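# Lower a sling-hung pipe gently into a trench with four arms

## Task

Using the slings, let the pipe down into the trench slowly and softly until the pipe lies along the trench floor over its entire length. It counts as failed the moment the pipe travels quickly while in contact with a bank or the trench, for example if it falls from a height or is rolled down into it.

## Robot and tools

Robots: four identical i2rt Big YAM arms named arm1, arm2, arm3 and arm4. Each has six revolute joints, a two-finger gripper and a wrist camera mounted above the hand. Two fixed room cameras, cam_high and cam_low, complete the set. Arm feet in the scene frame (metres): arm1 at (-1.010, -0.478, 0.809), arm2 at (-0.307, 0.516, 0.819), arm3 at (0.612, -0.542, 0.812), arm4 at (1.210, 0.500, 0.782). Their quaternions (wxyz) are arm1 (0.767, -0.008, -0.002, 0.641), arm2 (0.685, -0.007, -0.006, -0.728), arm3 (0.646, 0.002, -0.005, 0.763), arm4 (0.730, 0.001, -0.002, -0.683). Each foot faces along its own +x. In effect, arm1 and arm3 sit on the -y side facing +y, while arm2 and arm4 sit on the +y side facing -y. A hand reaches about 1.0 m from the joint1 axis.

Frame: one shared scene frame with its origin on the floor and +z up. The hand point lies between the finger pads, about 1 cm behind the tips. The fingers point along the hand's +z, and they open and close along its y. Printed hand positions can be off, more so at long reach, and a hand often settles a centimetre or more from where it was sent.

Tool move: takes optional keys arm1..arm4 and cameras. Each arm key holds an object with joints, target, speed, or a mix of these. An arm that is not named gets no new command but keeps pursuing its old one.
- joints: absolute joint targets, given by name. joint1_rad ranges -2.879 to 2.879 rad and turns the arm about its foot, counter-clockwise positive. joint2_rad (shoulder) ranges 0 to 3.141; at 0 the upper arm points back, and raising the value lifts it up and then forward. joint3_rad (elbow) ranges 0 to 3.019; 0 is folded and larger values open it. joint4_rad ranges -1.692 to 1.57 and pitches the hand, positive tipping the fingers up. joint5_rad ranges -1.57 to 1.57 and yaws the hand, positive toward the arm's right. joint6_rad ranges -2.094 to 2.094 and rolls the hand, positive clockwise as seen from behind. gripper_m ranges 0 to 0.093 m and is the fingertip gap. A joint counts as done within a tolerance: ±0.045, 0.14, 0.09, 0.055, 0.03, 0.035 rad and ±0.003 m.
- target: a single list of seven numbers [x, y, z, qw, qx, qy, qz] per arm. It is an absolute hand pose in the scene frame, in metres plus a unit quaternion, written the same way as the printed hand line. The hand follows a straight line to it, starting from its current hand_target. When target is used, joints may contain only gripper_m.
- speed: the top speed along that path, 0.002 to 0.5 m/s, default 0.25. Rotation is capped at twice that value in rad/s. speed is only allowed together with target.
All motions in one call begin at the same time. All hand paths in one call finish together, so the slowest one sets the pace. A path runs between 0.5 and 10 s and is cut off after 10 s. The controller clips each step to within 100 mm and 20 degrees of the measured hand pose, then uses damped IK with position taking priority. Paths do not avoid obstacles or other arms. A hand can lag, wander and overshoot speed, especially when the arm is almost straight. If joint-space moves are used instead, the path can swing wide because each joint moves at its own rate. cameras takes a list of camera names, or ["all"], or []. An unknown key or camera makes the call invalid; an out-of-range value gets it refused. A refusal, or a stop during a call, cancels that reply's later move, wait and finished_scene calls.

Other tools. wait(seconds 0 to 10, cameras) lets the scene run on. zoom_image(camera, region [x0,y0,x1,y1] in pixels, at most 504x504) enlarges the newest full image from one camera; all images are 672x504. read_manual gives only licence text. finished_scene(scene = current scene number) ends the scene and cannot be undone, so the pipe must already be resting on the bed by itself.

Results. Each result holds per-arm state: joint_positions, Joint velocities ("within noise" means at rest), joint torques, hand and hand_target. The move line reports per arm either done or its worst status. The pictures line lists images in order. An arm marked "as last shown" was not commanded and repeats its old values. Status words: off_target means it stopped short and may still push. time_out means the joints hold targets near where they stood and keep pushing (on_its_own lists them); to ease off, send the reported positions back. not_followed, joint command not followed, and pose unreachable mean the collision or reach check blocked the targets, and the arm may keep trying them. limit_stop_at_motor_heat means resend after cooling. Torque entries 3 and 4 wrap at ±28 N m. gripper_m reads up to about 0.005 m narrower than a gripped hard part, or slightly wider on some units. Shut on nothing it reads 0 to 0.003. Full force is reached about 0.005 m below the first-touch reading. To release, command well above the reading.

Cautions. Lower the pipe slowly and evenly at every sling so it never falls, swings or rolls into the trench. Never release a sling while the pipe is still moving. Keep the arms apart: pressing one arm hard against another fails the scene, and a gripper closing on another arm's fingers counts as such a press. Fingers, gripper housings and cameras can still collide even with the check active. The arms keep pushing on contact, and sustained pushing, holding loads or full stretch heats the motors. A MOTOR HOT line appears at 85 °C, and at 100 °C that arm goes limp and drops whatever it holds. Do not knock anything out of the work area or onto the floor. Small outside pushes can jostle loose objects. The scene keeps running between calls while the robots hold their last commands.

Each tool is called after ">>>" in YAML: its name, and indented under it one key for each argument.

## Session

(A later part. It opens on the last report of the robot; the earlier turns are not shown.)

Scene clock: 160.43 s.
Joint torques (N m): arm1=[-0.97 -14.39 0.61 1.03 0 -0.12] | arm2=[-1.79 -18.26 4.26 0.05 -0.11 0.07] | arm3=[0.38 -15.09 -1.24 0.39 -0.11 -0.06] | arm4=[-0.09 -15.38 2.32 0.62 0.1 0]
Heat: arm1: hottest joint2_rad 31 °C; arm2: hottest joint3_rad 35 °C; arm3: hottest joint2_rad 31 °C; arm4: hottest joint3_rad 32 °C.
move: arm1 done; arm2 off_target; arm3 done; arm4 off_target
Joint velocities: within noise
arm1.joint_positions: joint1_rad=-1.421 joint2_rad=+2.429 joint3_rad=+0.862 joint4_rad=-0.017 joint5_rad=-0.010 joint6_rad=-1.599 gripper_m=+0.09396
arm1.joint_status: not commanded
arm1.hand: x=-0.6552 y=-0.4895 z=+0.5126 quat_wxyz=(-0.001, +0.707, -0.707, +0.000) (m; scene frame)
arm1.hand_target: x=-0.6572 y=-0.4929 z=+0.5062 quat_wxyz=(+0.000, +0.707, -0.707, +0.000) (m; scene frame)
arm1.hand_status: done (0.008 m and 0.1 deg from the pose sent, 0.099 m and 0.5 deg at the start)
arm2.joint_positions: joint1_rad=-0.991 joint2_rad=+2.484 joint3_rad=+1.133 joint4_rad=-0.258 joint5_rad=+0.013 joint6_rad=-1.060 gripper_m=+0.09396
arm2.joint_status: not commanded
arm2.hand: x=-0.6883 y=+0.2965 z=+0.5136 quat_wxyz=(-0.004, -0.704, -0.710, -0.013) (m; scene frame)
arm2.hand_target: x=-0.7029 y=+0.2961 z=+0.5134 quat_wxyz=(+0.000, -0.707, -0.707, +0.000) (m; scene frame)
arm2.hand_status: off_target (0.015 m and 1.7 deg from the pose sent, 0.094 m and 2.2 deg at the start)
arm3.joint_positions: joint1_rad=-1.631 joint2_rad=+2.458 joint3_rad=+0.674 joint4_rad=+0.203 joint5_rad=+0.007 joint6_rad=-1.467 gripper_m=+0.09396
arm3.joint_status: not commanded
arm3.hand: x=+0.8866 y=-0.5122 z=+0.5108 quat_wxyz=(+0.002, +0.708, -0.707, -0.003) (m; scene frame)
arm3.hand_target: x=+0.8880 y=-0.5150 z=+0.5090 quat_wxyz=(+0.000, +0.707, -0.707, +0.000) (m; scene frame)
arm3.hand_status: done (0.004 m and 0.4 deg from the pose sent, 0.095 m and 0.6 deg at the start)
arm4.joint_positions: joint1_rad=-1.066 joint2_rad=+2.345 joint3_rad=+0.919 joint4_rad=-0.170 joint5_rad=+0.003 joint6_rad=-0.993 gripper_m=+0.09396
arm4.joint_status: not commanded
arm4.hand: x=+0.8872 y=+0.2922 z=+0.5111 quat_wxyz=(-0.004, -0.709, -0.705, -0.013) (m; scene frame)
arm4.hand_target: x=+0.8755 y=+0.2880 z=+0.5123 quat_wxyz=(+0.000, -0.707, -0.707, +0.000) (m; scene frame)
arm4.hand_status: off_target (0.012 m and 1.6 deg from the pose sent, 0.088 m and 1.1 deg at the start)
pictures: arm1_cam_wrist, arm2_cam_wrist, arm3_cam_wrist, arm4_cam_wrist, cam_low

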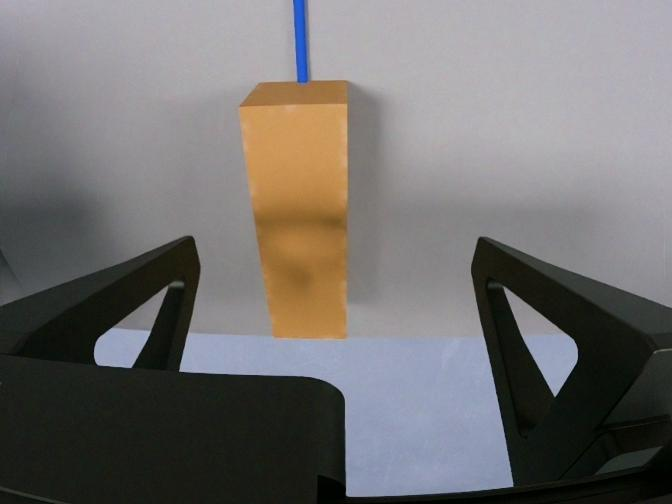

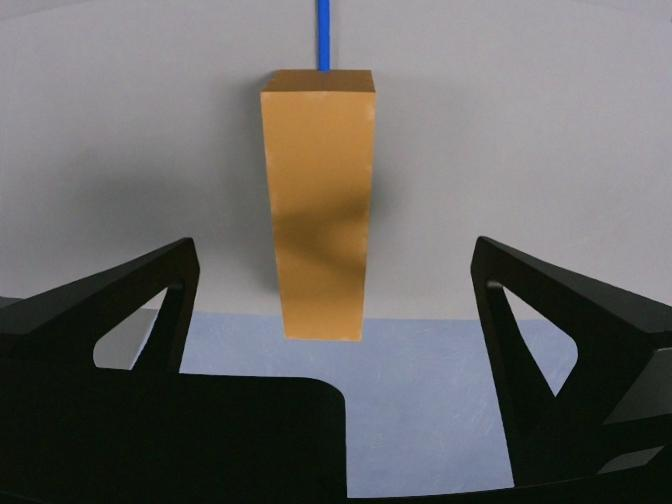

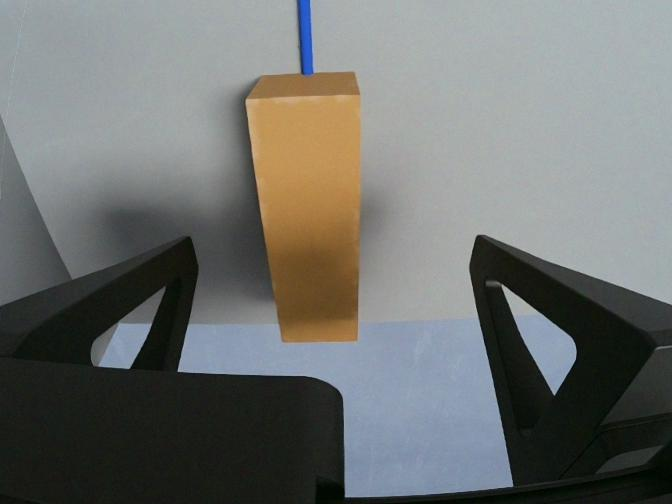

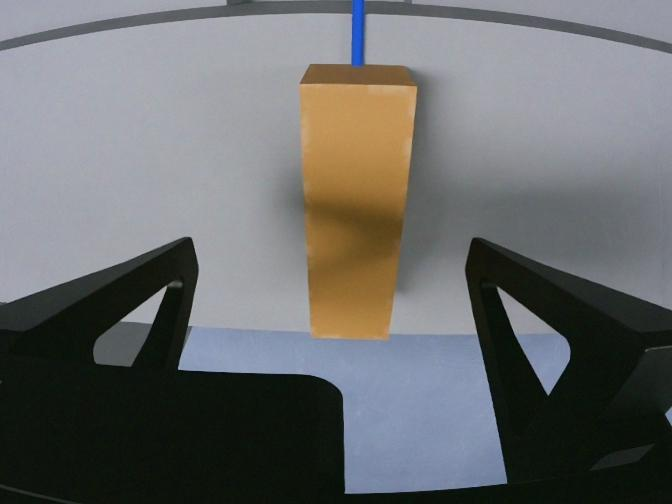

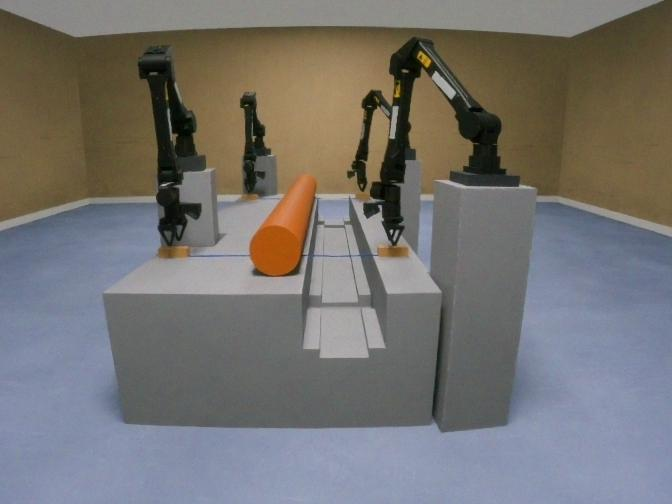

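>>> move:
  arm1: {"target": [-0.671, -0.495, 0.467, 0, 0.7071, -0.7071, 0], "speed": 0.1}
  arm2: {"target": [-0.697, 0.296, 0.479, 0, 0.7071, 0.7071, 0], "speed": 0.1}
  arm3: {"target": [0.880, -0.515, 0.476, 0, 0.7071, -0.7071, 0], "speed": 0.1}
  arm4: {"target": [0.868, 0.288, 0.484, 0, 0.7071, 0.7071, 0], "speed": 0.1}
  cameras: ["arm1_cam_wrist", "arm2_cam_wrist", "arm3_cam_wrist", "arm4_cam_wrist", "cam_low"]

>>> zoom_image:
  camera: "cam_low"
  region: [120, 130, 260, 270]

>>> zoom_image:
  camera: "cam_low"
  region: [330, 130, 470, 270]

Scene clock: 176.63 s.
Joint torques (N m): arm1=[-0.67 -14.62 -0.16 0.98 -0.02 -0.09] | arm2=[-1.38 -18.55 3.59 0.06 -0.12 0.12] | arm3=[0.73 -15.03 -1.73 0.42 -0.11 -0.04] | arm4=[-0.32 -15.74 2.1 0.66 0.09 0]
Heat: arm1: hottest joint2_rad 31 °C; arm2: hottest joint3_rad 34 °C; arm3: hottest joint2_rad 31 °C; arm4: hottest joint3_rad 31 °C.
move: arm1 done; arm2 off_target; arm3 done; arm4 off_target
Joint velocities: within noise
arm1.joint_positions: joint1_rad=-1.427 joint2_rad=+2.548 joint3_rad=+0.890 joint4_rad=+0.074 joint5_rad=-0.010 joint6_rad=-1.605 gripper_m=+0.09396
arm1.joint_status: not commanded
arm1.hand: x=-0.6683 y=-0.4917 z=+0.4733 quat_wxyz=(-0.001, +0.707, -0.707, +0.000) (m; scene frame)
arm1.hand_target: x=-0.6710 y=-0.4949 z=+0.4672 quat_wxyz=(+0.000, +0.707, -0.707, +0.000) (m; scene frame)
arm1.hand_status: done (0.008 m and 0.1 deg from the pose sent, 0.049 m and 0.1 deg at the start)
arm2.joint_positions: joint1_rad=-0.991 joint2_rad=+2.571 joint3_rad=+1.169 joint4_rad=-0.206 joint5_rad=+0.013 joint6_rad=-1.060 gripper_m=+0.09396
arm2.joint_status: not commanded
arm2.hand: x=-0.6841 y=+0.2983 z=+0.4793 quat_wxyz=(-0.004, -0.704, -0.710, -0.013) (m; scene frame)
arm2.hand_target: x=-0.6969 y=+0.2961 z=+0.4793 quat_wxyz=(+0.000, -0.707, -0.707, +0.000) (m; scene frame)
arm2.hand_status: off_target (0.013 m and 1.6 deg from the pose sent, 0.036 m and 1.7 deg at the start)
arm3.joint_positions: joint1_rad=-1.631 joint2_rad=+2.571 joint3_rad=+0.715 joint4_rad=+0.276 joint5_rad=+0.007 joint6_rad=-1.468 gripper_m=+0.09396
arm3.joint_status: not commanded
arm3.hand: x=+0.8793 y=-0.5127 z=+0.4784 quat_wxyz=(+0.001, +0.708, -0.706, -0.002) (m; scene frame)
arm3.hand_target: x=+0.8801 y=-0.5150 z=+0.4761 quat_wxyz=(+0.000, +0.707, -0.707, +0.000) (m; scene frame)
arm3.hand_status: done (0.003 m and 0.3 deg from the pose sent, 0.036 m and 0.4 deg at the start)
arm4.joint_positions: joint1_rad=-1.072 joint2_rad=+2.425 joint3_rad=+0.972 joint4_rad=-0.142 joint5_rad=+0.003 joint6_rad=-1.003 gripper_m=+0.09396
arm4.joint_status: not commanded
arm4.hand: x=+0.8803 y=+0.2906 z=+0.4838 quat_wxyz=(-0.004, -0.708, -0.706, -0.013) (m; scene frame)
arm4.hand_target: x=+0.8680 y=+0.2881 z=+0.4843 quat_wxyz=(+0.000, -0.707, -0.707, +0.000) (m; scene frame)
arm4.hand_status: off_target (0.013 m and 1.6 deg from the pose sent, 0.034 m and 1.6 deg at the start)
pictures: arm1_cam_wrist, arm2_cam_wrist, arm3_cam_wrist, arm4_cam_wrist, cam_low

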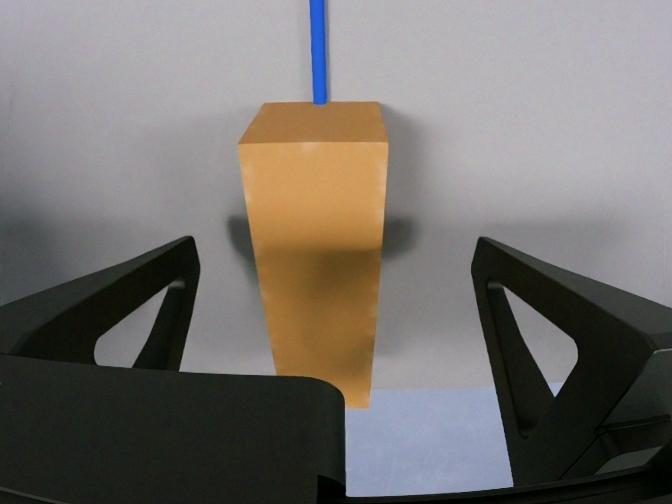

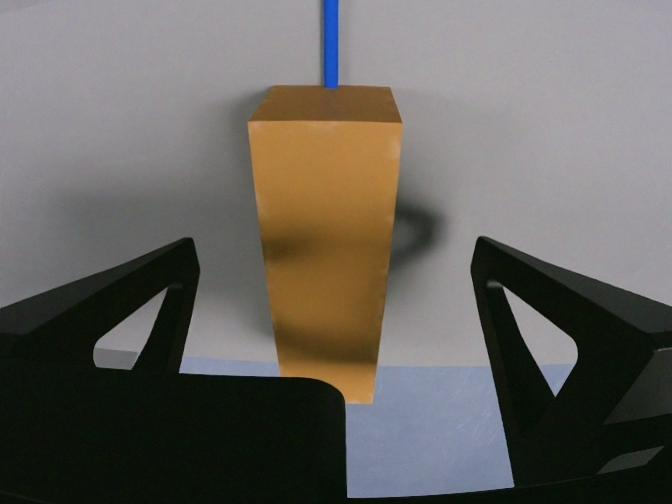

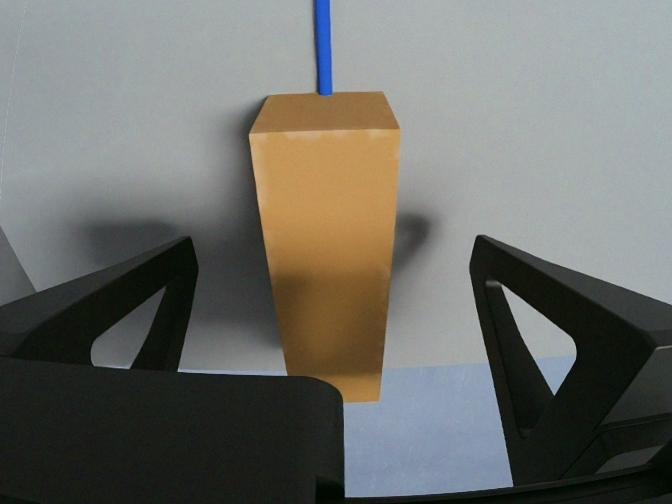

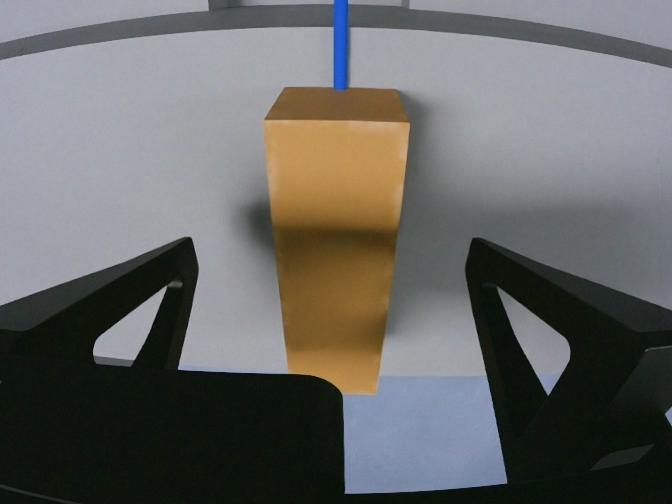

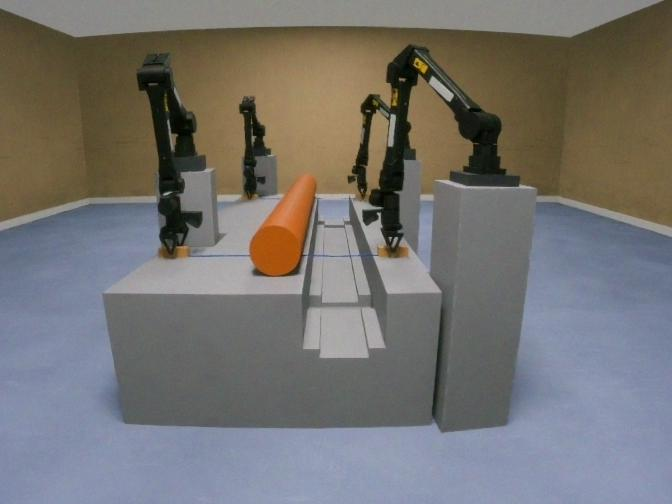

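Scaled by 3.600.

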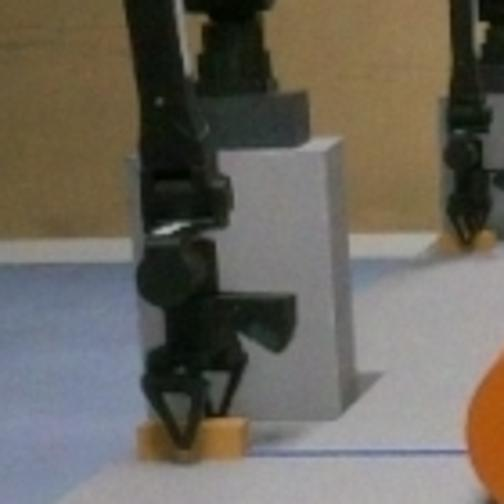

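Scaled by 3.600.

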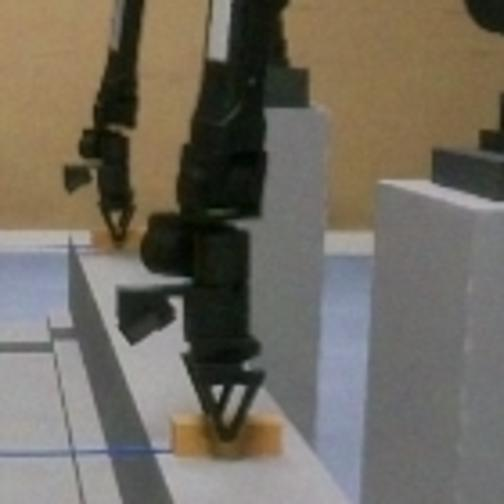

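>>> move:
  arm1: {"joints": {"gripper_m": 0.045}}
  arm2: {"joints": {"gripper_m": 0.045}}
  arm3: {"joints": {"gripper_m": 0.045}}
  arm4: {"joints": {"gripper_m": 0.045}}

>>> move:
  arm1: {"joints": {"gripper_m": 0.02}}
  arm2: {"joints": {"gripper_m": 0.02}}
  arm3: {"joints": {"gripper_m": 0.02}}
  arm4: {"joints": {"gripper_m": 0.02}}
  cameras: ["arm1_cam_wrist", "arm2_cam_wrist", "arm3_cam_wrist", "arm4_cam_wrist", "cam_low"]

Scene clock: 181.43 s.
Joint torques (N m): arm1=[-0.85 -14.68 -0.05 1.02 -0.01 -0.04] | arm2=[-1.38 -18.43 3.6 0.01 -0.11 0.11] | arm3=[0.56 -15.15 -1.78 0.4 -0.11 -0.04] | arm4=[-0.44 -15.85 2.1 0.66 0.1 0.01]
Heat: arm1: hottest joint2_rad 31 °C; arm2: hottest joint2_rad 33 °C; arm3: hottest joint2_rad 31 °C; arm4: hottest joint3_rad 31 °C.
move: arm1 done; arm2 done; arm3 done; arm4 done
Joint velocities: within noise
arm1.joint_positions: joint1_rad=-1.427 joint2_rad=+2.548 joint3_rad=+0.890 joint4_rad=+0.074 joint5_rad=-0.010 joint6_rad=-1.606 gripper_m=+0.04511
arm1.joint_status: all done
arm1.hand: x=-0.6683 y=-0.4917 z=+0.4733 quat_wxyz=(-0.001, +0.707, -0.707, +0.000) (m; scene frame)
arm1.hand_target: x=-0.6710 y=-0.4949 z=+0.4672 quat_wxyz=(+0.000, +0.707, -0.707, +0.000) (m; scene frame)
arm1.hand_status: not commanded
arm2.joint_positions: joint1_rad=-0.991 joint2_rad=+2.571 joint3_rad=+1.169 joint4_rad=-0.205 joint5_rad=+0.013 joint6_rad=-1.060 gripper_m=+0.04508
arm2.joint_status: all done
arm2.hand: x=-0.6842 y=+0.2982 z=+0.4793 quat_wxyz=(-0.004, -0.704, -0.710, -0.013) (m; scene frame)
arm2.hand_target: x=-0.6969 y=+0.2961 z=+0.4793 quat_wxyz=(+0.000, -0.707, -0.707, +0.000) (m; scene frame)
arm2.hand_status: not commanded
arm3.joint_positions: joint1_rad=-1.631 joint2_rad=+2.571 joint3_rad=+0.715 joint4_rad=+0.277 joint5_rad=+0.007 joint6_rad=-1.468 gripper_m=+0.04510
arm3.joint_status: all done
arm3.hand: x=+0.8795 y=-0.5127 z=+0.4784 quat_wxyz=(+0.001, +0.708, -0.706, -0.002) (m; scene frame)
arm3.hand_target: x=+0.8800 y=-0.5150 z=+0.4761 quat_wxyz=(+0.000, +0.707, -0.707, +0.000) (m; scene frame)
arm3.hand_status: not commanded
arm4.joint_positions: joint1_rad=-1.072 joint2_rad=+2.425 joint3_rad=+0.972 joint4_rad=-0.142 joint5_rad=+0.003 joint6_rad=-1.004 gripper_m=+0.04511
arm4.joint_status: all done
arm4.hand: x=+0.8803 y=+0.2906 z=+0.4838 quat_wxyz=(-0.004, -0.708, -0.706, -0.013) (m; scene frame)
arm4.hand_target: x=+0.8680 y=+0.2881 z=+0.4843 quat_wxyz=(+0.000, -0.707, -0.707, +0.000) (m; scene frame)
arm4.hand_status: not commanded

Scene clock: 181.93 s.
Joint torques (N m): arm1=[-0.91 -14.15 -0.03 0.95 -0.01 -0.06] | arm2=[-1.32 -18.43 3.51 -0.01 -0.12 0.11] | arm3=[0.62 -15.21 -1.77 0.32 -0.11 -0.03] | arm4=[-0.38 -15.79 2.1 0.65 0.07 0]
Heat: arm1: hottest joint2_rad 31 °C; arm2: hottest joint2_rad 33 °C; arm3: hottest joint2_rad 31 °C; arm4: hottest joint3_rad 31 °C.
move: arm1 off_target; arm2 off_target; arm3 off_target; arm4 off_target
Joint velocities: within noise
arm1.joint_positions: joint1_rad=-1.427 joint2_rad=+2.548 joint3_rad=+0.890 joint4_rad=+0.074 joint5_rad=-0.010 joint6_rad=-1.606 gripper_m=+0.03378
arm1.joint_status: gripper_m off_target (ended at +0.03381, target +0.02000)
arm1.hand: x=-0.6683 y=-0.4917 z=+0.4733 quat_wxyz=(-0.001, +0.707, -0.707, +0.000) (m; scene frame)
arm1.hand_target: x=-0.6711 y=-0.4949 z=+0.4672 quat_wxyz=(+0.000, +0.707, -0.707, +0.000) (m; scene frame)
arm1.hand_status: not commanded
arm2.joint_positions: joint1_rad=-0.991 joint2_rad=+2.571 joint3_rad=+1.170 joint4_rad=-0.204 joint5_rad=+0.013 joint6_rad=-1.060 gripper_m=+0.03419
arm2.joint_status: gripper_m off_target (ended at +0.03422, target +0.02000)
arm2.hand: x=-0.6848 y=+0.2979 z=+0.4793 quat_wxyz=(-0.004, -0.704, -0.710, -0.012) (m; scene frame)
arm2.hand_target: x=-0.6968 y=+0.2961 z=+0.4792 quat_wxyz=(+0.000, -0.707, -0.707, +0.000) (m; scene frame)
arm2.hand_status: not commanded
arm3.joint_positions: joint1_rad=-1.631 joint2_rad=+2.571 joint3_rad=+0.715 joint4_rad=+0.277 joint5_rad=+0.007 joint6_rad=-1.468 gripper_m=+0.03438
arm3.joint_status: gripper_m off_target (ended at +0.03442, target +0.02000)
arm3.hand: x=+0.8796 y=-0.5127 z=+0.4784 quat_wxyz=(+0.001, +0.708, -0.706, -0.002) (m; scene frame)
arm3.hand_target: x=+0.8800 y=-0.5150 z=+0.4761 quat_wxyz=(+0.000, +0.707, -0.707, +0.000) (m; scene frame)
arm3.hand_status: not commanded
arm4.joint_positions: joint1_rad=-1.072 joint2_rad=+2.425 joint3_rad=+0.972 joint4_rad=-0.142 joint5_rad=+0.003 joint6_rad=-1.004 gripper_m=+0.03414
arm4.joint_status: gripper_m off_target (ended at +0.03417, target +0.02000)
arm4.hand: x=+0.8800 y=+0.2907 z=+0.4838 quat_wxyz=(-0.003, -0.708, -0.706, -0.013) (m; scene frame)
arm4.hand_target: x=+0.8680 y=+0.2881 z=+0.4843 quat_wxyz=(+0.000, -0.707, -0.707, +0.000) (m; scene frame)
arm4.hand_status: not commanded
pictures: arm1_cam_wrist, arm2_cam_wrist, arm3_cam_wrist, arm4_cam_wrist, cam_low

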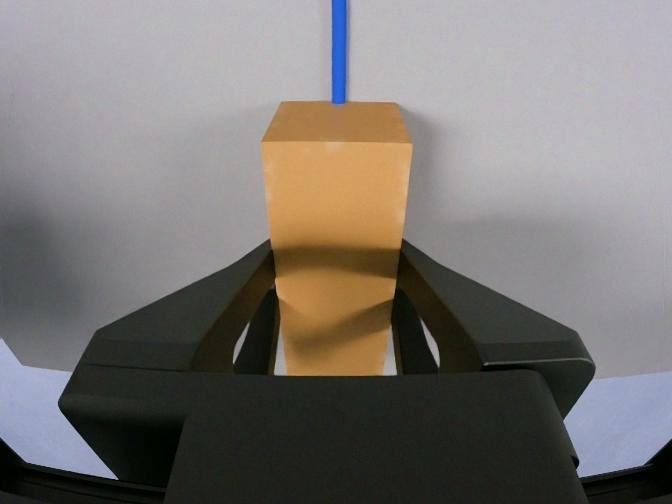

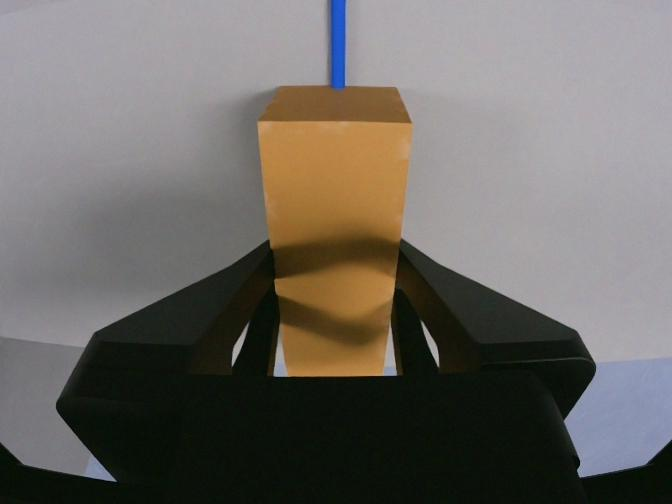

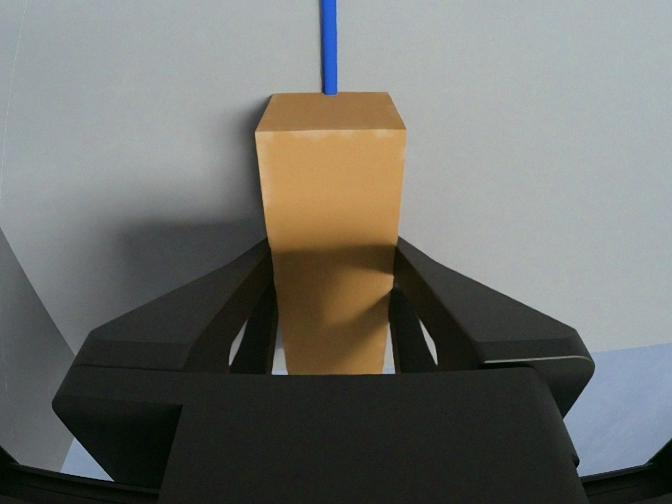

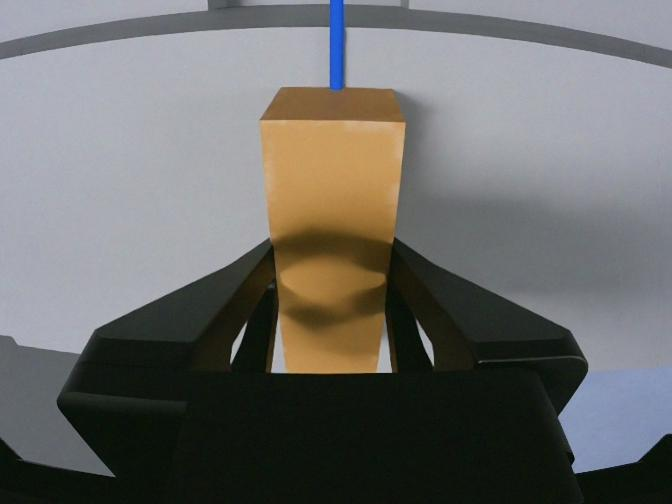

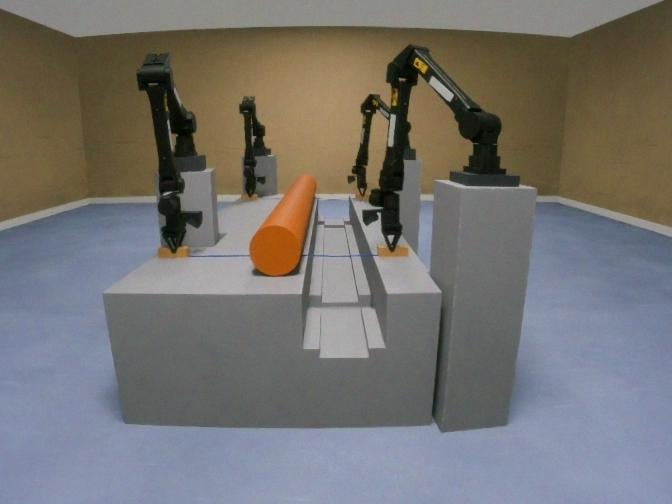

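>>> move:
  arm1: {"target": [-0.670, -0.36, 0.70, 0, 0.7071, -0.7071, 0], "speed": 0.12}
  arm2: {"target": [-0.697, 0.142, 0.705, 0, 0.7071, 0.7071, 0], "speed": 0.12}
  arm3: {"target": [0.880, -0.36, 0.70, 0, 0.7071, -0.7071, 0], "speed": 0.12}
  arm4: {"target": [0.868, 0.142, 0.705, 0, 0.7071, 0.7071, 0], "speed": 0.12}
  cameras: ["all"]

Scene clock: 211.20 s.
Joint torques (N m): arm1=[0.09 -14.27 4.79 -0.06 -0.13 0.05] | arm2=[0.32 -21.07 9.92 -0.95 -0.17 0.21] | arm3=[1.55 -14.45 4.31 -0.36 -0.25 0.11] | arm4=[0.85 -18.61 7.91 -0.31 0.05 0.29]
Heat: arm1: hottest joint2_rad 32 °C; arm2: hottest joint2_rad 34 °C; arm3: hottest joint2_rad 30 °C; arm4: hottest joint2_rad 30 °C.
move: arm1 done; arm2 off_target; arm3 off_target; arm4 off_target
Joint velocities: within noise
arm1.joint_positions: joint1_rad=-1.064 joint2_rad=+1.862 joint3_rad=+0.728 joint4_rad=-0.458 joint5_rad=-0.012 joint6_rad=-1.247 gripper_m=+0.03378
arm1.joint_status: not commanded
arm1.hand: x=-0.6759 y=-0.3641 z=+0.6943 quat_wxyz=(+0.005, +0.709, -0.706, -0.002) (m; scene frame)
arm1.hand_target: x=-0.6701 y=-0.3600 z=+0.7000 quat_wxyz=(+0.000, +0.707, -0.707, +0.000) (m; scene frame)
arm1.hand_status: done (0.009 m and 0.7 deg from the pose sent, 0.262 m and 0.1 deg at the start)
arm2.joint_positions: joint1_rad=-0.754 joint2_rad=+2.166 joint3_rad=+1.275 joint4_rad=-0.731 joint5_rad=+0.012 joint6_rad=-0.812 gripper_m=+0.03420
arm2.joint_status: not commanded
arm2.hand: x=-0.6860 y=+0.1604 z=+0.6896 quat_wxyz=(+0.000, -0.708, -0.706, -0.019) (m; scene frame)
arm2.hand_target: x=-0.6965 y=+0.1424 z=+0.7053 quat_wxyz=(+0.000, -0.707, -0.707, +0.000) (m; scene frame)
arm2.hand_status: off_target (0.026 m and 2.2 deg from the pose sent, 0.275 m and 1.5 deg at the start)
arm3.joint_positions: joint1_rad=-1.141 joint2_rad=+1.815 joint3_rad=+0.618 joint4_rad=-0.401 joint5_rad=+0.007 joint6_rad=-0.978 gripper_m=+0.03439
arm3.joint_status: not commanded
arm3.hand: x=+0.8719 y=-0.3674 z=+0.6947 quat_wxyz=(+0.009, +0.708, -0.706, -0.001) (m; scene frame)
arm3.hand_target: x=+0.8798 y=-0.3602 z=+0.7000 quat_wxyz=(+0.000, +0.707, -0.707, +0.000) (m; scene frame)
arm3.hand_status: off_target (0.012 m and 1.1 deg from the pose sent, 0.269 m and 0.3 deg at the start)
arm4.joint_positions: joint1_rad=-0.833 joint2_rad=+2.003 joint3_rad=+1.115 joint4_rad=-0.731 joint5_rad=+0.004 joint6_rad=-0.774 gripper_m=+0.03415
arm4.joint_status: not commanded
arm4.hand: x=+0.8822 y=+0.1610 z=+0.6854 quat_wxyz=(+0.000, -0.704, -0.709, -0.025) (m; scene frame)
arm4.hand_target: x=+0.8686 y=+0.1426 z=+0.7053 quat_wxyz=(+0.000, -0.707, -0.707, +0.000) (m; scene frame)
arm4.hand_status: off_target (0.031 m and 2.9 deg from the pose sent, 0.267 m and 1.5 deg at the start)
pictures: arm1_cam_wrist, arm2_cam_wrist, arm3_cam_wrist, arm4_cam_wrist, cam_high, cam_low

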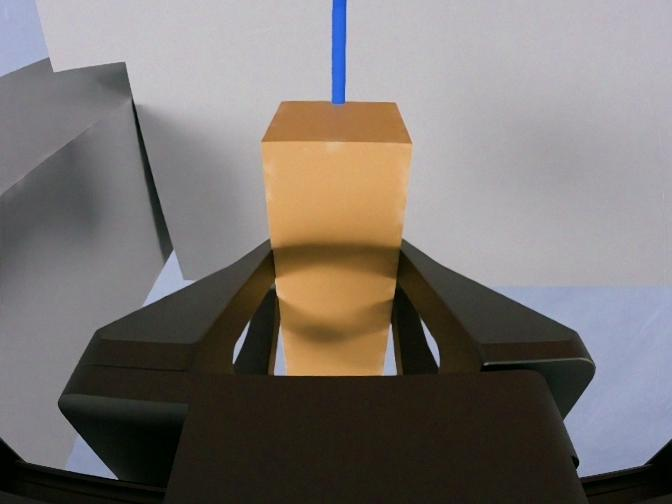

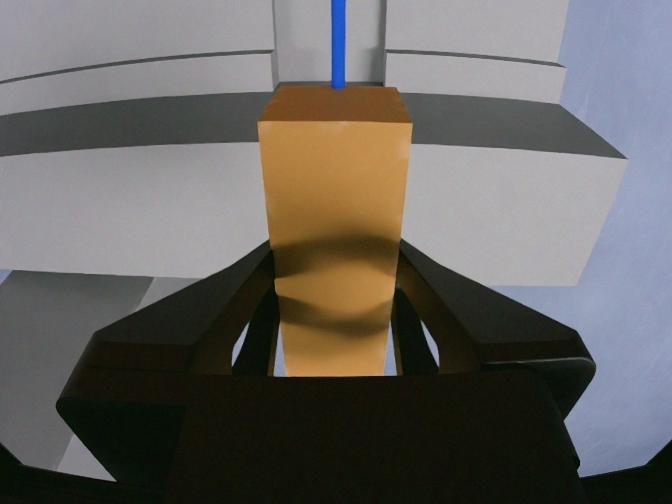

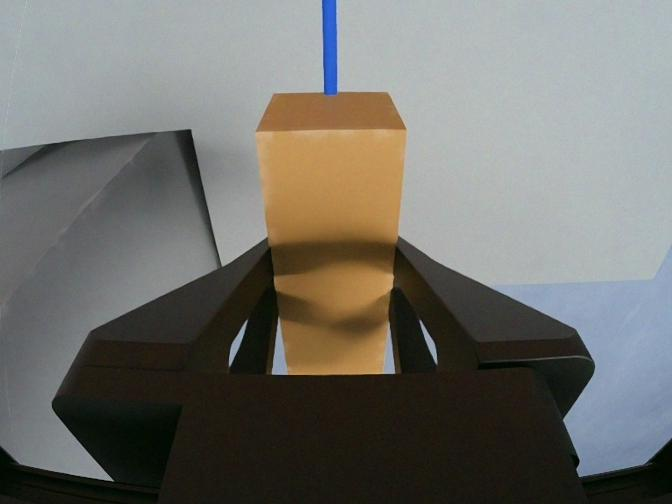

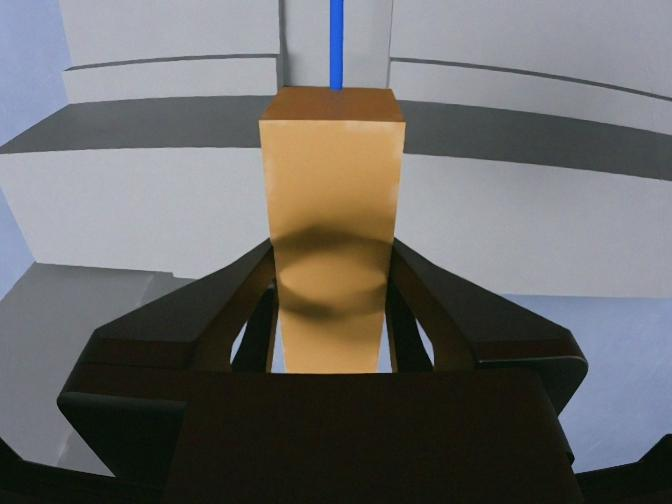

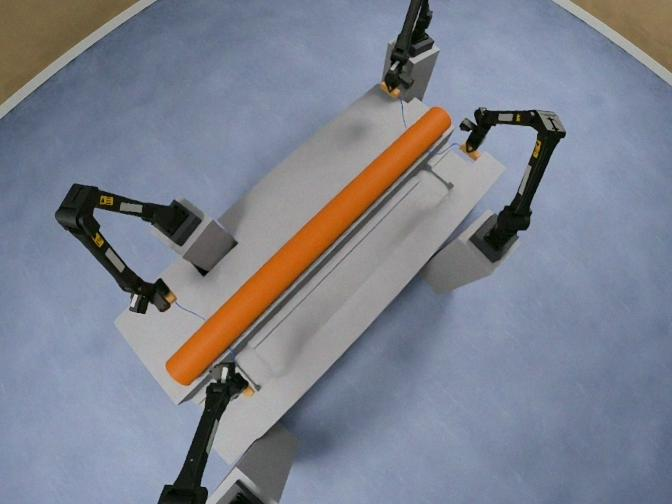

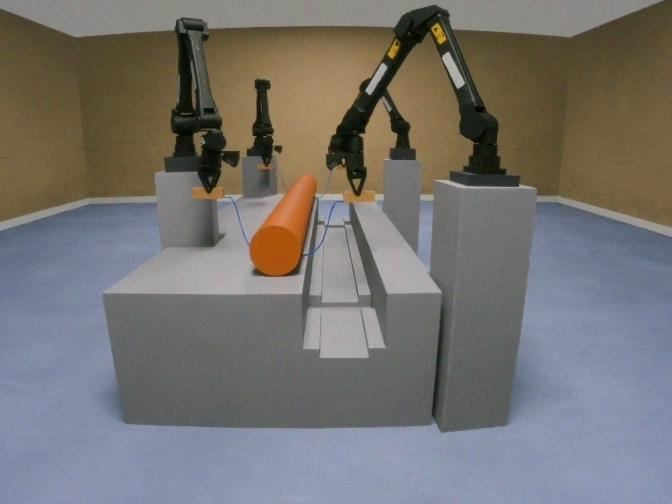

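>>> move:
  arm1: {"target": [-0.674, -0.337, 0.736, 0, 0.7071, -0.7071, 0], "speed": 0.06}
  arm2: {"target": [-0.690, 0.111, 0.746, 0, 0.7071, 0.7071, 0], "speed": 0.06}
  arm3: {"target": [0.888, -0.334, 0.735, 0, 0.7071, -0.7071, 0], "speed": 0.06}
  arm4: {"target": [0.866, 0.111, 0.750, 0, 0.7071, 0.7071, 0], "speed": 0.06}
  cameras: ["cam_high", "cam_low"]

>>> zoom_image:
  camera: "cam_low"
  region: [160, 130, 420, 330]

Scene clock: 221.60 s.
Joint torques (N m): arm1=[0.44 -14.1 6.68 0.12 -0.12 0.07] | arm2=[0.38 -22.07 11.36 -0.87 -0.19 0.2] | arm3=[1.79 -15.33 5.75 -0.4 -0.26 0.11] | arm4=[0.97 -19.72 9.24 -0.36 0.05 0.29]
Heat: arm1: hottest joint2_rad 32 °C; arm2: hottest joint2_rad 35 °C; arm3: hottest joint2_rad 30 °C; arm4: hottest joint3_rad 31 °C.
move: arm1 off_target; arm2 off_target; arm3 off_target; arm4 off_target
Joint velocities: within noise
arm1.joint_positions: joint1_rad=-1.003 joint2_rad=+1.775 joint3_rad=+0.728 joint4_rad=-0.571 joint5_rad=-0.013 joint6_rad=-1.185 gripper_m=+0.03378
arm1.joint_status: not commanded
arm1.hand: x=-0.6908 y=-0.3465 z=+0.7233 quat_wxyz=(+0.017, +0.708, -0.706, -0.007) (m; scene frame)
arm1.hand_target: x=-0.6744 y=-0.3371 z=+0.7362 quat_wxyz=(+0.000, +0.707, -0.707, +0.000) (m; scene frame)
arm1.hand_status: off_target (0.023 m and 2.1 deg from the pose sent, 0.050 m and 0.7 deg at the start)
arm2.joint_positions: joint1_rad=-0.706 joint2_rad=+2.130 joint3_rad=+1.333 joint4_rad=-0.840 joint5_rad=+0.011 joint6_rad=-0.763 gripper_m=+0.03420
arm2.joint_status: not commanded
arm2.hand: x=-0.6774 y=+0.1341 z=+0.7234 quat_wxyz=(+0.001, -0.709, -0.705, -0.027) (m; scene frame)
arm2.hand_target: x=-0.6892 y=+0.1117 z=+0.7465 quat_wxyz=(+0.000, -0.707, -0.707, +0.000) (m; scene frame)
arm2.hand_status: off_target (0.035 m and 3.1 deg from the pose sent, 0.075 m and 2.2 deg at the start)
arm3.joint_positions: joint1_rad=-1.094 joint2_rad=+1.750 joint3_rad=+0.679 joint4_rad=-0.542 joint5_rad=+0.007 joint6_rad=-0.928 gripper_m=+0.03439
arm3.joint_status: not commanded
arm3.hand: x=+0.8767 y=-0.3461 z=+0.7249 quat_wxyz=(+0.017, +0.707, -0.707, -0.002) (m; scene frame)
arm3.hand_target: x=+0.8878 y=-0.3341 z=+0.7351 quat_wxyz=(+0.000, +0.707, -0.707, +0.000) (m; scene frame)
arm3.hand_status: off_target (0.019 m and 1.9 deg from the pose sent, 0.055 m and 1.0 deg at the start)
arm4.joint_positions: joint1_rad=-0.796 joint2_rad=+1.974 joint3_rad=+1.205 joint4_rad=-0.866 joint5_rad=+0.004 joint6_rad=-0.736 gripper_m=+0.03415
arm4.joint_status: not commanded
arm4.hand: x=+0.8813 y=+0.1344 z=+0.7226 quat_wxyz=(+0.001, -0.705, -0.709, -0.033) (m; scene frame)
arm4.hand_target: x=+0.8669 y=+0.1120 z=+0.7505 quat_wxyz=(+0.000, -0.707, -0.707, +0.000) (m; scene frame)
arm4.hand_status: off_target (0.039 m and 3.8 deg from the pose sent, 0.083 m and 2.9 deg at the start)
pictures: cam_high, cam_low

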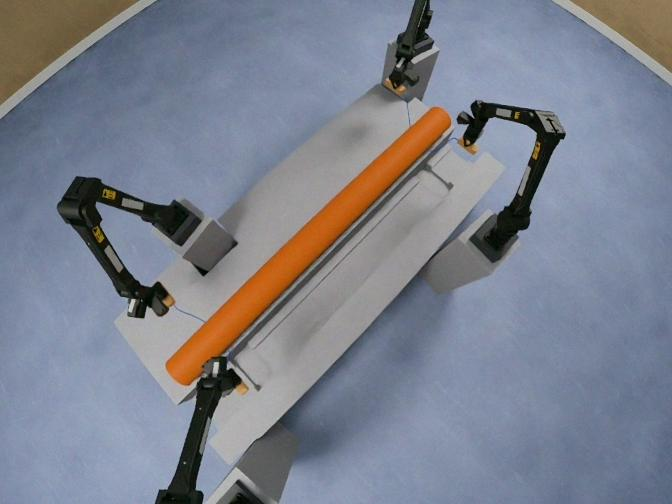

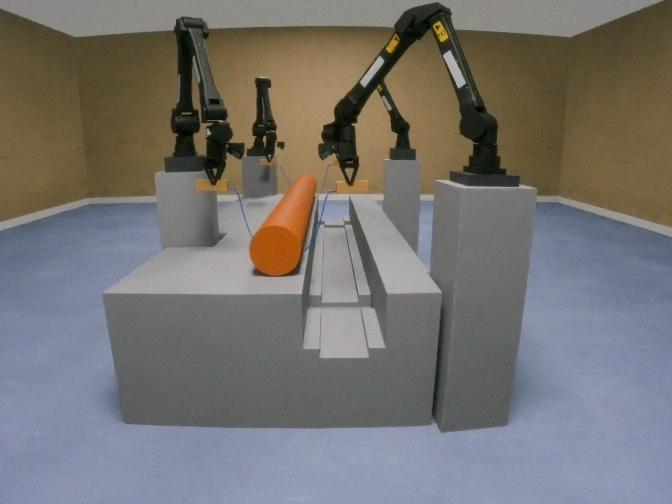

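Scaled by 1.938.

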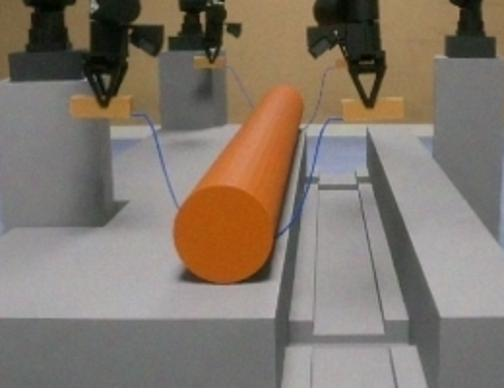

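>>> move:
  arm1: {"target": [-0.668, -0.332, 0.776, 0, 0.7071, -0.7071, 0], "speed": 0.04}
  arm2: {"target": [-0.690, 0.104, 0.786, 0, 0.7071, 0.7071, 0], "speed": 0.04}
  arm3: {"target": [0.892, -0.332, 0.775, 0, 0.7071, -0.7071, 0], "speed": 0.04}
  arm4: {"target": [0.866, 0.104, 0.790, 0, 0.7071, 0.7071, 0], "speed": 0.04}
  cameras: ["arm1_cam_wrist", "cam_low"]

>>> zoom_image:
  camera: "cam_low"
  region: [160, 130, 420, 330]

Scene clock: 227.70 s.
Joint torques (N m): arm1=[-0.79 -17.96 7.99 -0.68 0.09 -0.09] | arm2=[-0.21 -23.47 12.77 -1.35 -0.12 0.18] | arm3=[1.14 -17.49 7.15 -0.87 -0.24 0.05] | arm4=[0.56 -21.71 10.48 -0.72 0.06 0.26]
Heat: arm1: hottest joint2_rad 32 °C; arm2: hottest joint2_rad 35 °C; arm3: hottest joint2_rad 31 °C; arm4: hottest joint3_rad 31 °C.
move: arm1 off_target; arm2 off_target; arm3 off_target; arm4 off_target
Joint velocities: within noise
arm1.joint_positions: joint1_rad=-0.983 joint2_rad=+1.731 joint3_rad=+0.755 joint4_rad=-0.674 joint5_rad=-0.018 joint6_rad=-1.167 gripper_m=+0.03378
arm1.joint_status: not commanded
arm1.hand: x=-0.6952 y=-0.3396 z=+0.7439 quat_wxyz=(+0.032, +0.708, -0.705, -0.015) (m; scene frame)
arm1.hand_target: x=-0.6692 y=-0.3324 z=+0.7749 quat_wxyz=(+0.000, +0.707, -0.707, +0.000) (m; scene frame)
arm1.hand_status: off_target (0.043 m and 4.1 deg from the pose sent, 0.059 m and 2.2 deg at the start)
arm2.joint_positions: joint1_rad=-0.690 joint2_rad=+2.091 joint3_rad=+1.353 joint4_rad=-0.920 joint5_rad=+0.010 joint6_rad=-0.748 gripper_m=+0.03420
arm2.joint_status: not commanded
arm2.hand: x=-0.6707 y=+0.1290 z=+0.7500 quat_wxyz=(+0.001, -0.708, -0.706, -0.037) (m; scene frame)
arm2.hand_target: x=-0.6887 y=+0.1054 z=+0.7865 quat_wxyz=(+0.000, -0.707, -0.707, +0.000) (m; scene frame)
arm2.hand_status: off_target (0.048 m and 4.2 deg from the pose sent, 0.071 m and 3.1 deg at the start)
arm3.joint_positions: joint1_rad=-1.089 joint2_rad=+1.678 joint3_rad=+0.698 joint4_rad=-0.664 joint5_rad=+0.007 joint6_rad=-0.927 gripper_m=+0.03439
arm3.joint_status: not commanded
arm3.hand: x=+0.8721 y=-0.3473 z=+0.7521 quat_wxyz=(+0.032, +0.708, -0.705, -0.004) (m; scene frame)
arm3.hand_target: x=+0.8913 y=-0.3325 z=+0.7746 quat_wxyz=(+0.000, +0.707, -0.707, +0.000) (m; scene frame)
arm3.hand_status: off_target (0.034 m and 3.7 deg from the pose sent, 0.054 m and 1.9 deg at the start)
arm4.joint_positions: joint1_rad=-0.782 joint2_rad=+1.942 joint3_rad=+1.235 joint4_rad=-0.953 joint5_rad=+0.004 joint6_rad=-0.722 gripper_m=+0.03415
arm4.joint_status: not commanded
arm4.hand: x=+0.8867 y=+0.1300 z=+0.7474 quat_wxyz=(+0.002, -0.704, -0.709, -0.045) (m; scene frame)
arm4.hand_target: x=+0.8676 y=+0.1058 z=+0.7902 quat_wxyz=(+0.000, -0.707, -0.707, +0.000) (m; scene frame)
arm4.hand_status: off_target (0.054 m and 5.2 deg from the pose sent, 0.076 m and 3.8 deg at the start)
pictures: arm1_cam_wrist, cam_low

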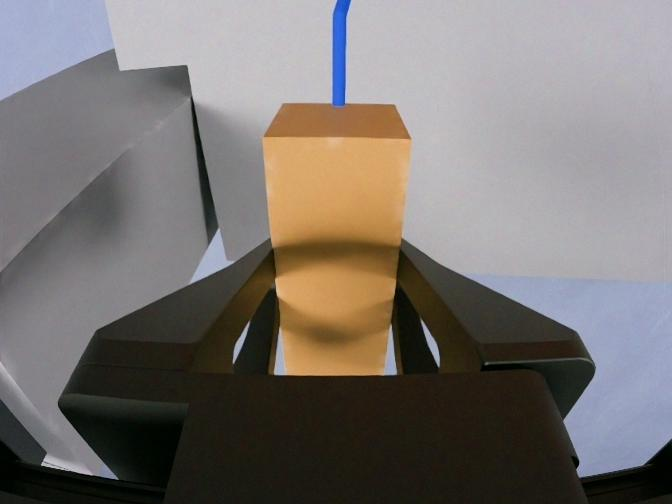

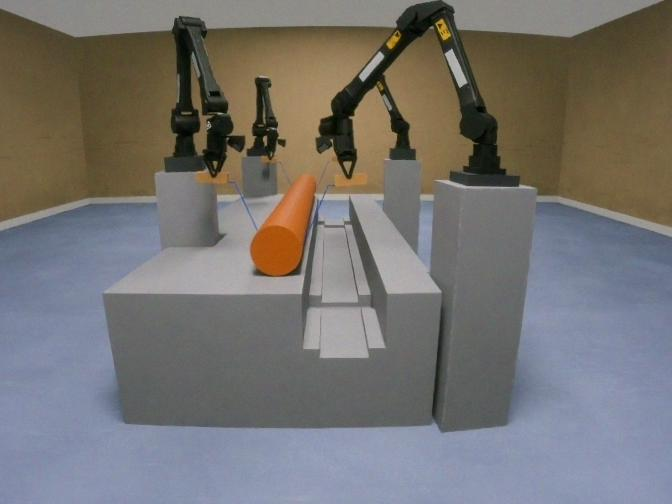

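Scaled by 1.938.

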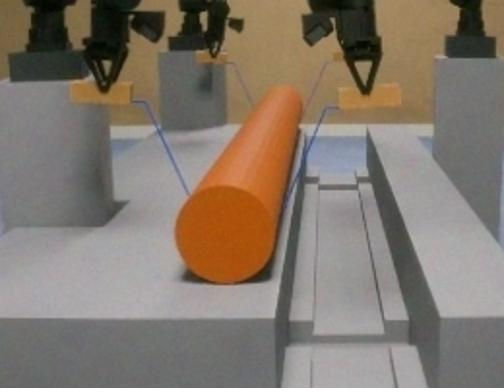

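>>> move:
  arm1: {"target": [-0.655, -0.330, 0.815, 0, 0.7071, -0.7071, 0], "speed": 0.04}
  arm2: {"target": [-0.696, 0.102, 0.826, 0, 0.7071, 0.7071, 0], "speed": 0.04}
  arm3: {"target": [0.897, -0.325, 0.809, 0, 0.7071, -0.7071, 0], "speed": 0.04}
  arm4: {"target": [0.864, 0.102, 0.830, 0, 0.7071, 0.7071, 0], "speed": 0.04}
  cameras: ["cam_low"]

>>> zoom_image:
  camera: "cam_low"
  region: [160, 130, 420, 330]

Scene clock: 233.80 s.
Joint torques (N m): arm1=[-2.02 -18.9 9.66 -1.21 0.24 -0.11] | arm2=[-1.14 -27.99 13.85 -2.77 0.01 0.08] | arm3=[0.56 -19.6 8.21 -1.48 -0.01 0] | arm4=[0.03 -25.93 11.37 -1.77 0.09 0.15]
Heat: arm1: hottest joint2_rad 32 °C; arm2: hottest joint2_rad 36 °C; arm3: hottest joint2_rad 31 °C; arm4: hottest joint3_rad 32 °C.
move: arm1 off_target; arm2 off_target; arm3 off_target; arm4 off_target
Joint velocities: within noise
arm1.joint_positions: joint1_rad=-0.983 joint2_rad=+1.687 joint3_rad=+0.806 joint4_rad=-0.788 joint5_rad=-0.020 joint6_rad=-1.167 gripper_m=+0.03378
arm1.joint_status: not commanded
arm1.hand: x=-0.6880 y=-0.3357 z=+0.7715 quat_wxyz=(+0.040, +0.708, -0.705, -0.019) (m; scene frame)
arm1.hand_target: x=-0.6569 y=-0.3306 z=+0.8132 quat_wxyz=(+0.000, +0.707, -0.707, +0.001) (m; scene frame)
arm1.hand_status: off_target (0.055 m and 5.1 deg from the pose sent, 0.082 m and 4.1 deg at the start)
arm2.joint_positions: joint1_rad=-0.682 joint2_rad=+2.091 joint3_rad=+1.383 joint4_rad=-0.970 joint5_rad=+0.007 joint6_rad=-0.743 gripper_m=+0.03420
arm2.joint_status: not commanded
arm2.hand: x=-0.6687 y=+0.1241 z=+0.7590 quat_wxyz=(+0.001, -0.706, -0.707, -0.047) (m; scene frame)
arm2.hand_target: x=-0.6935 y=+0.1047 z=+0.8245 quat_wxyz=(+0.000, -0.707, -0.707, +0.001) (m; scene frame)
arm2.hand_status: off_target (0.076 m and 5.4 deg from the pose sent, 0.085 m and 4.2 deg at the start)
arm3.joint_positions: joint1_rad=-1.072 joint2_rad=+1.640 joint3_rad=+0.738 joint4_rad=-0.759 joint5_rad=+0.002 joint6_rad=-0.914 gripper_m=+0.03439
arm3.joint_status: not commanded
arm3.hand: x=+0.8729 y=-0.3390 z=+0.7739 quat_wxyz=(+0.040, +0.709, -0.704, -0.007) (m; scene frame)
arm3.hand_target: x=+0.8960 y=-0.3257 z=+0.8075 quat_wxyz=(+0.000, +0.707, -0.707, +0.000) (m; scene frame)
arm3.hand_status: off_target (0.045 m and 4.7 deg from the pose sent, 0.066 m and 3.7 deg at the start)
arm4.joint_positions: joint1_rad=-0.774 joint2_rad=+1.938 joint3_rad=+1.263 joint4_rad=-1.015 joint5_rad=+0.004 joint6_rad=-0.713 gripper_m=+0.03416
arm4.joint_status: not commanded
arm4.hand: x=+0.8902 y=+0.1281 z=+0.7582 quat_wxyz=(+0.004, -0.704, -0.708, -0.060) (m; scene frame)
arm4.hand_target: x=+0.8669 y=+0.1054 z=+0.8280 quat_wxyz=(+0.000, -0.707, -0.707, +0.000) (m; scene frame)
arm4.hand_status: off_target (0.081 m and 6.9 deg from the pose sent, 0.090 m and 5.2 deg at the start)
pictures: cam_low

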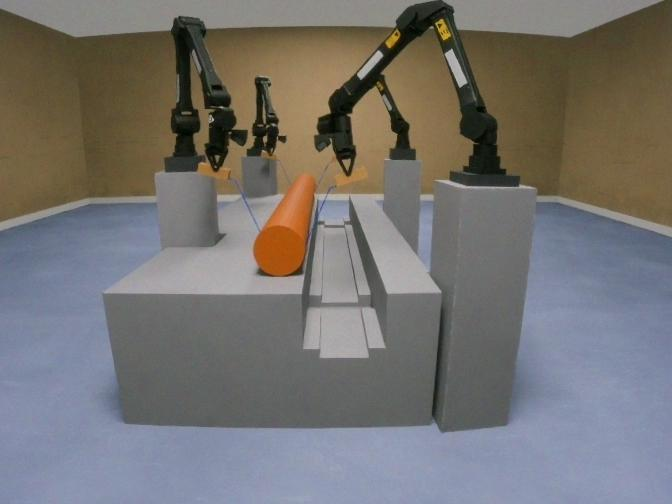

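Scaled by 1.938.

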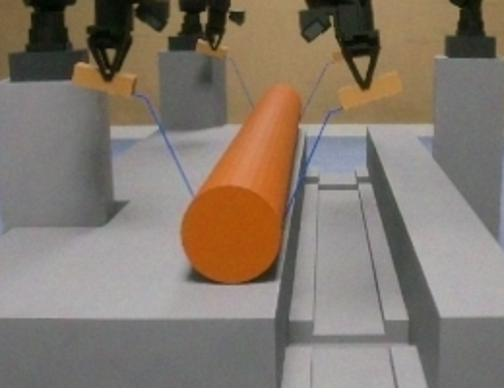

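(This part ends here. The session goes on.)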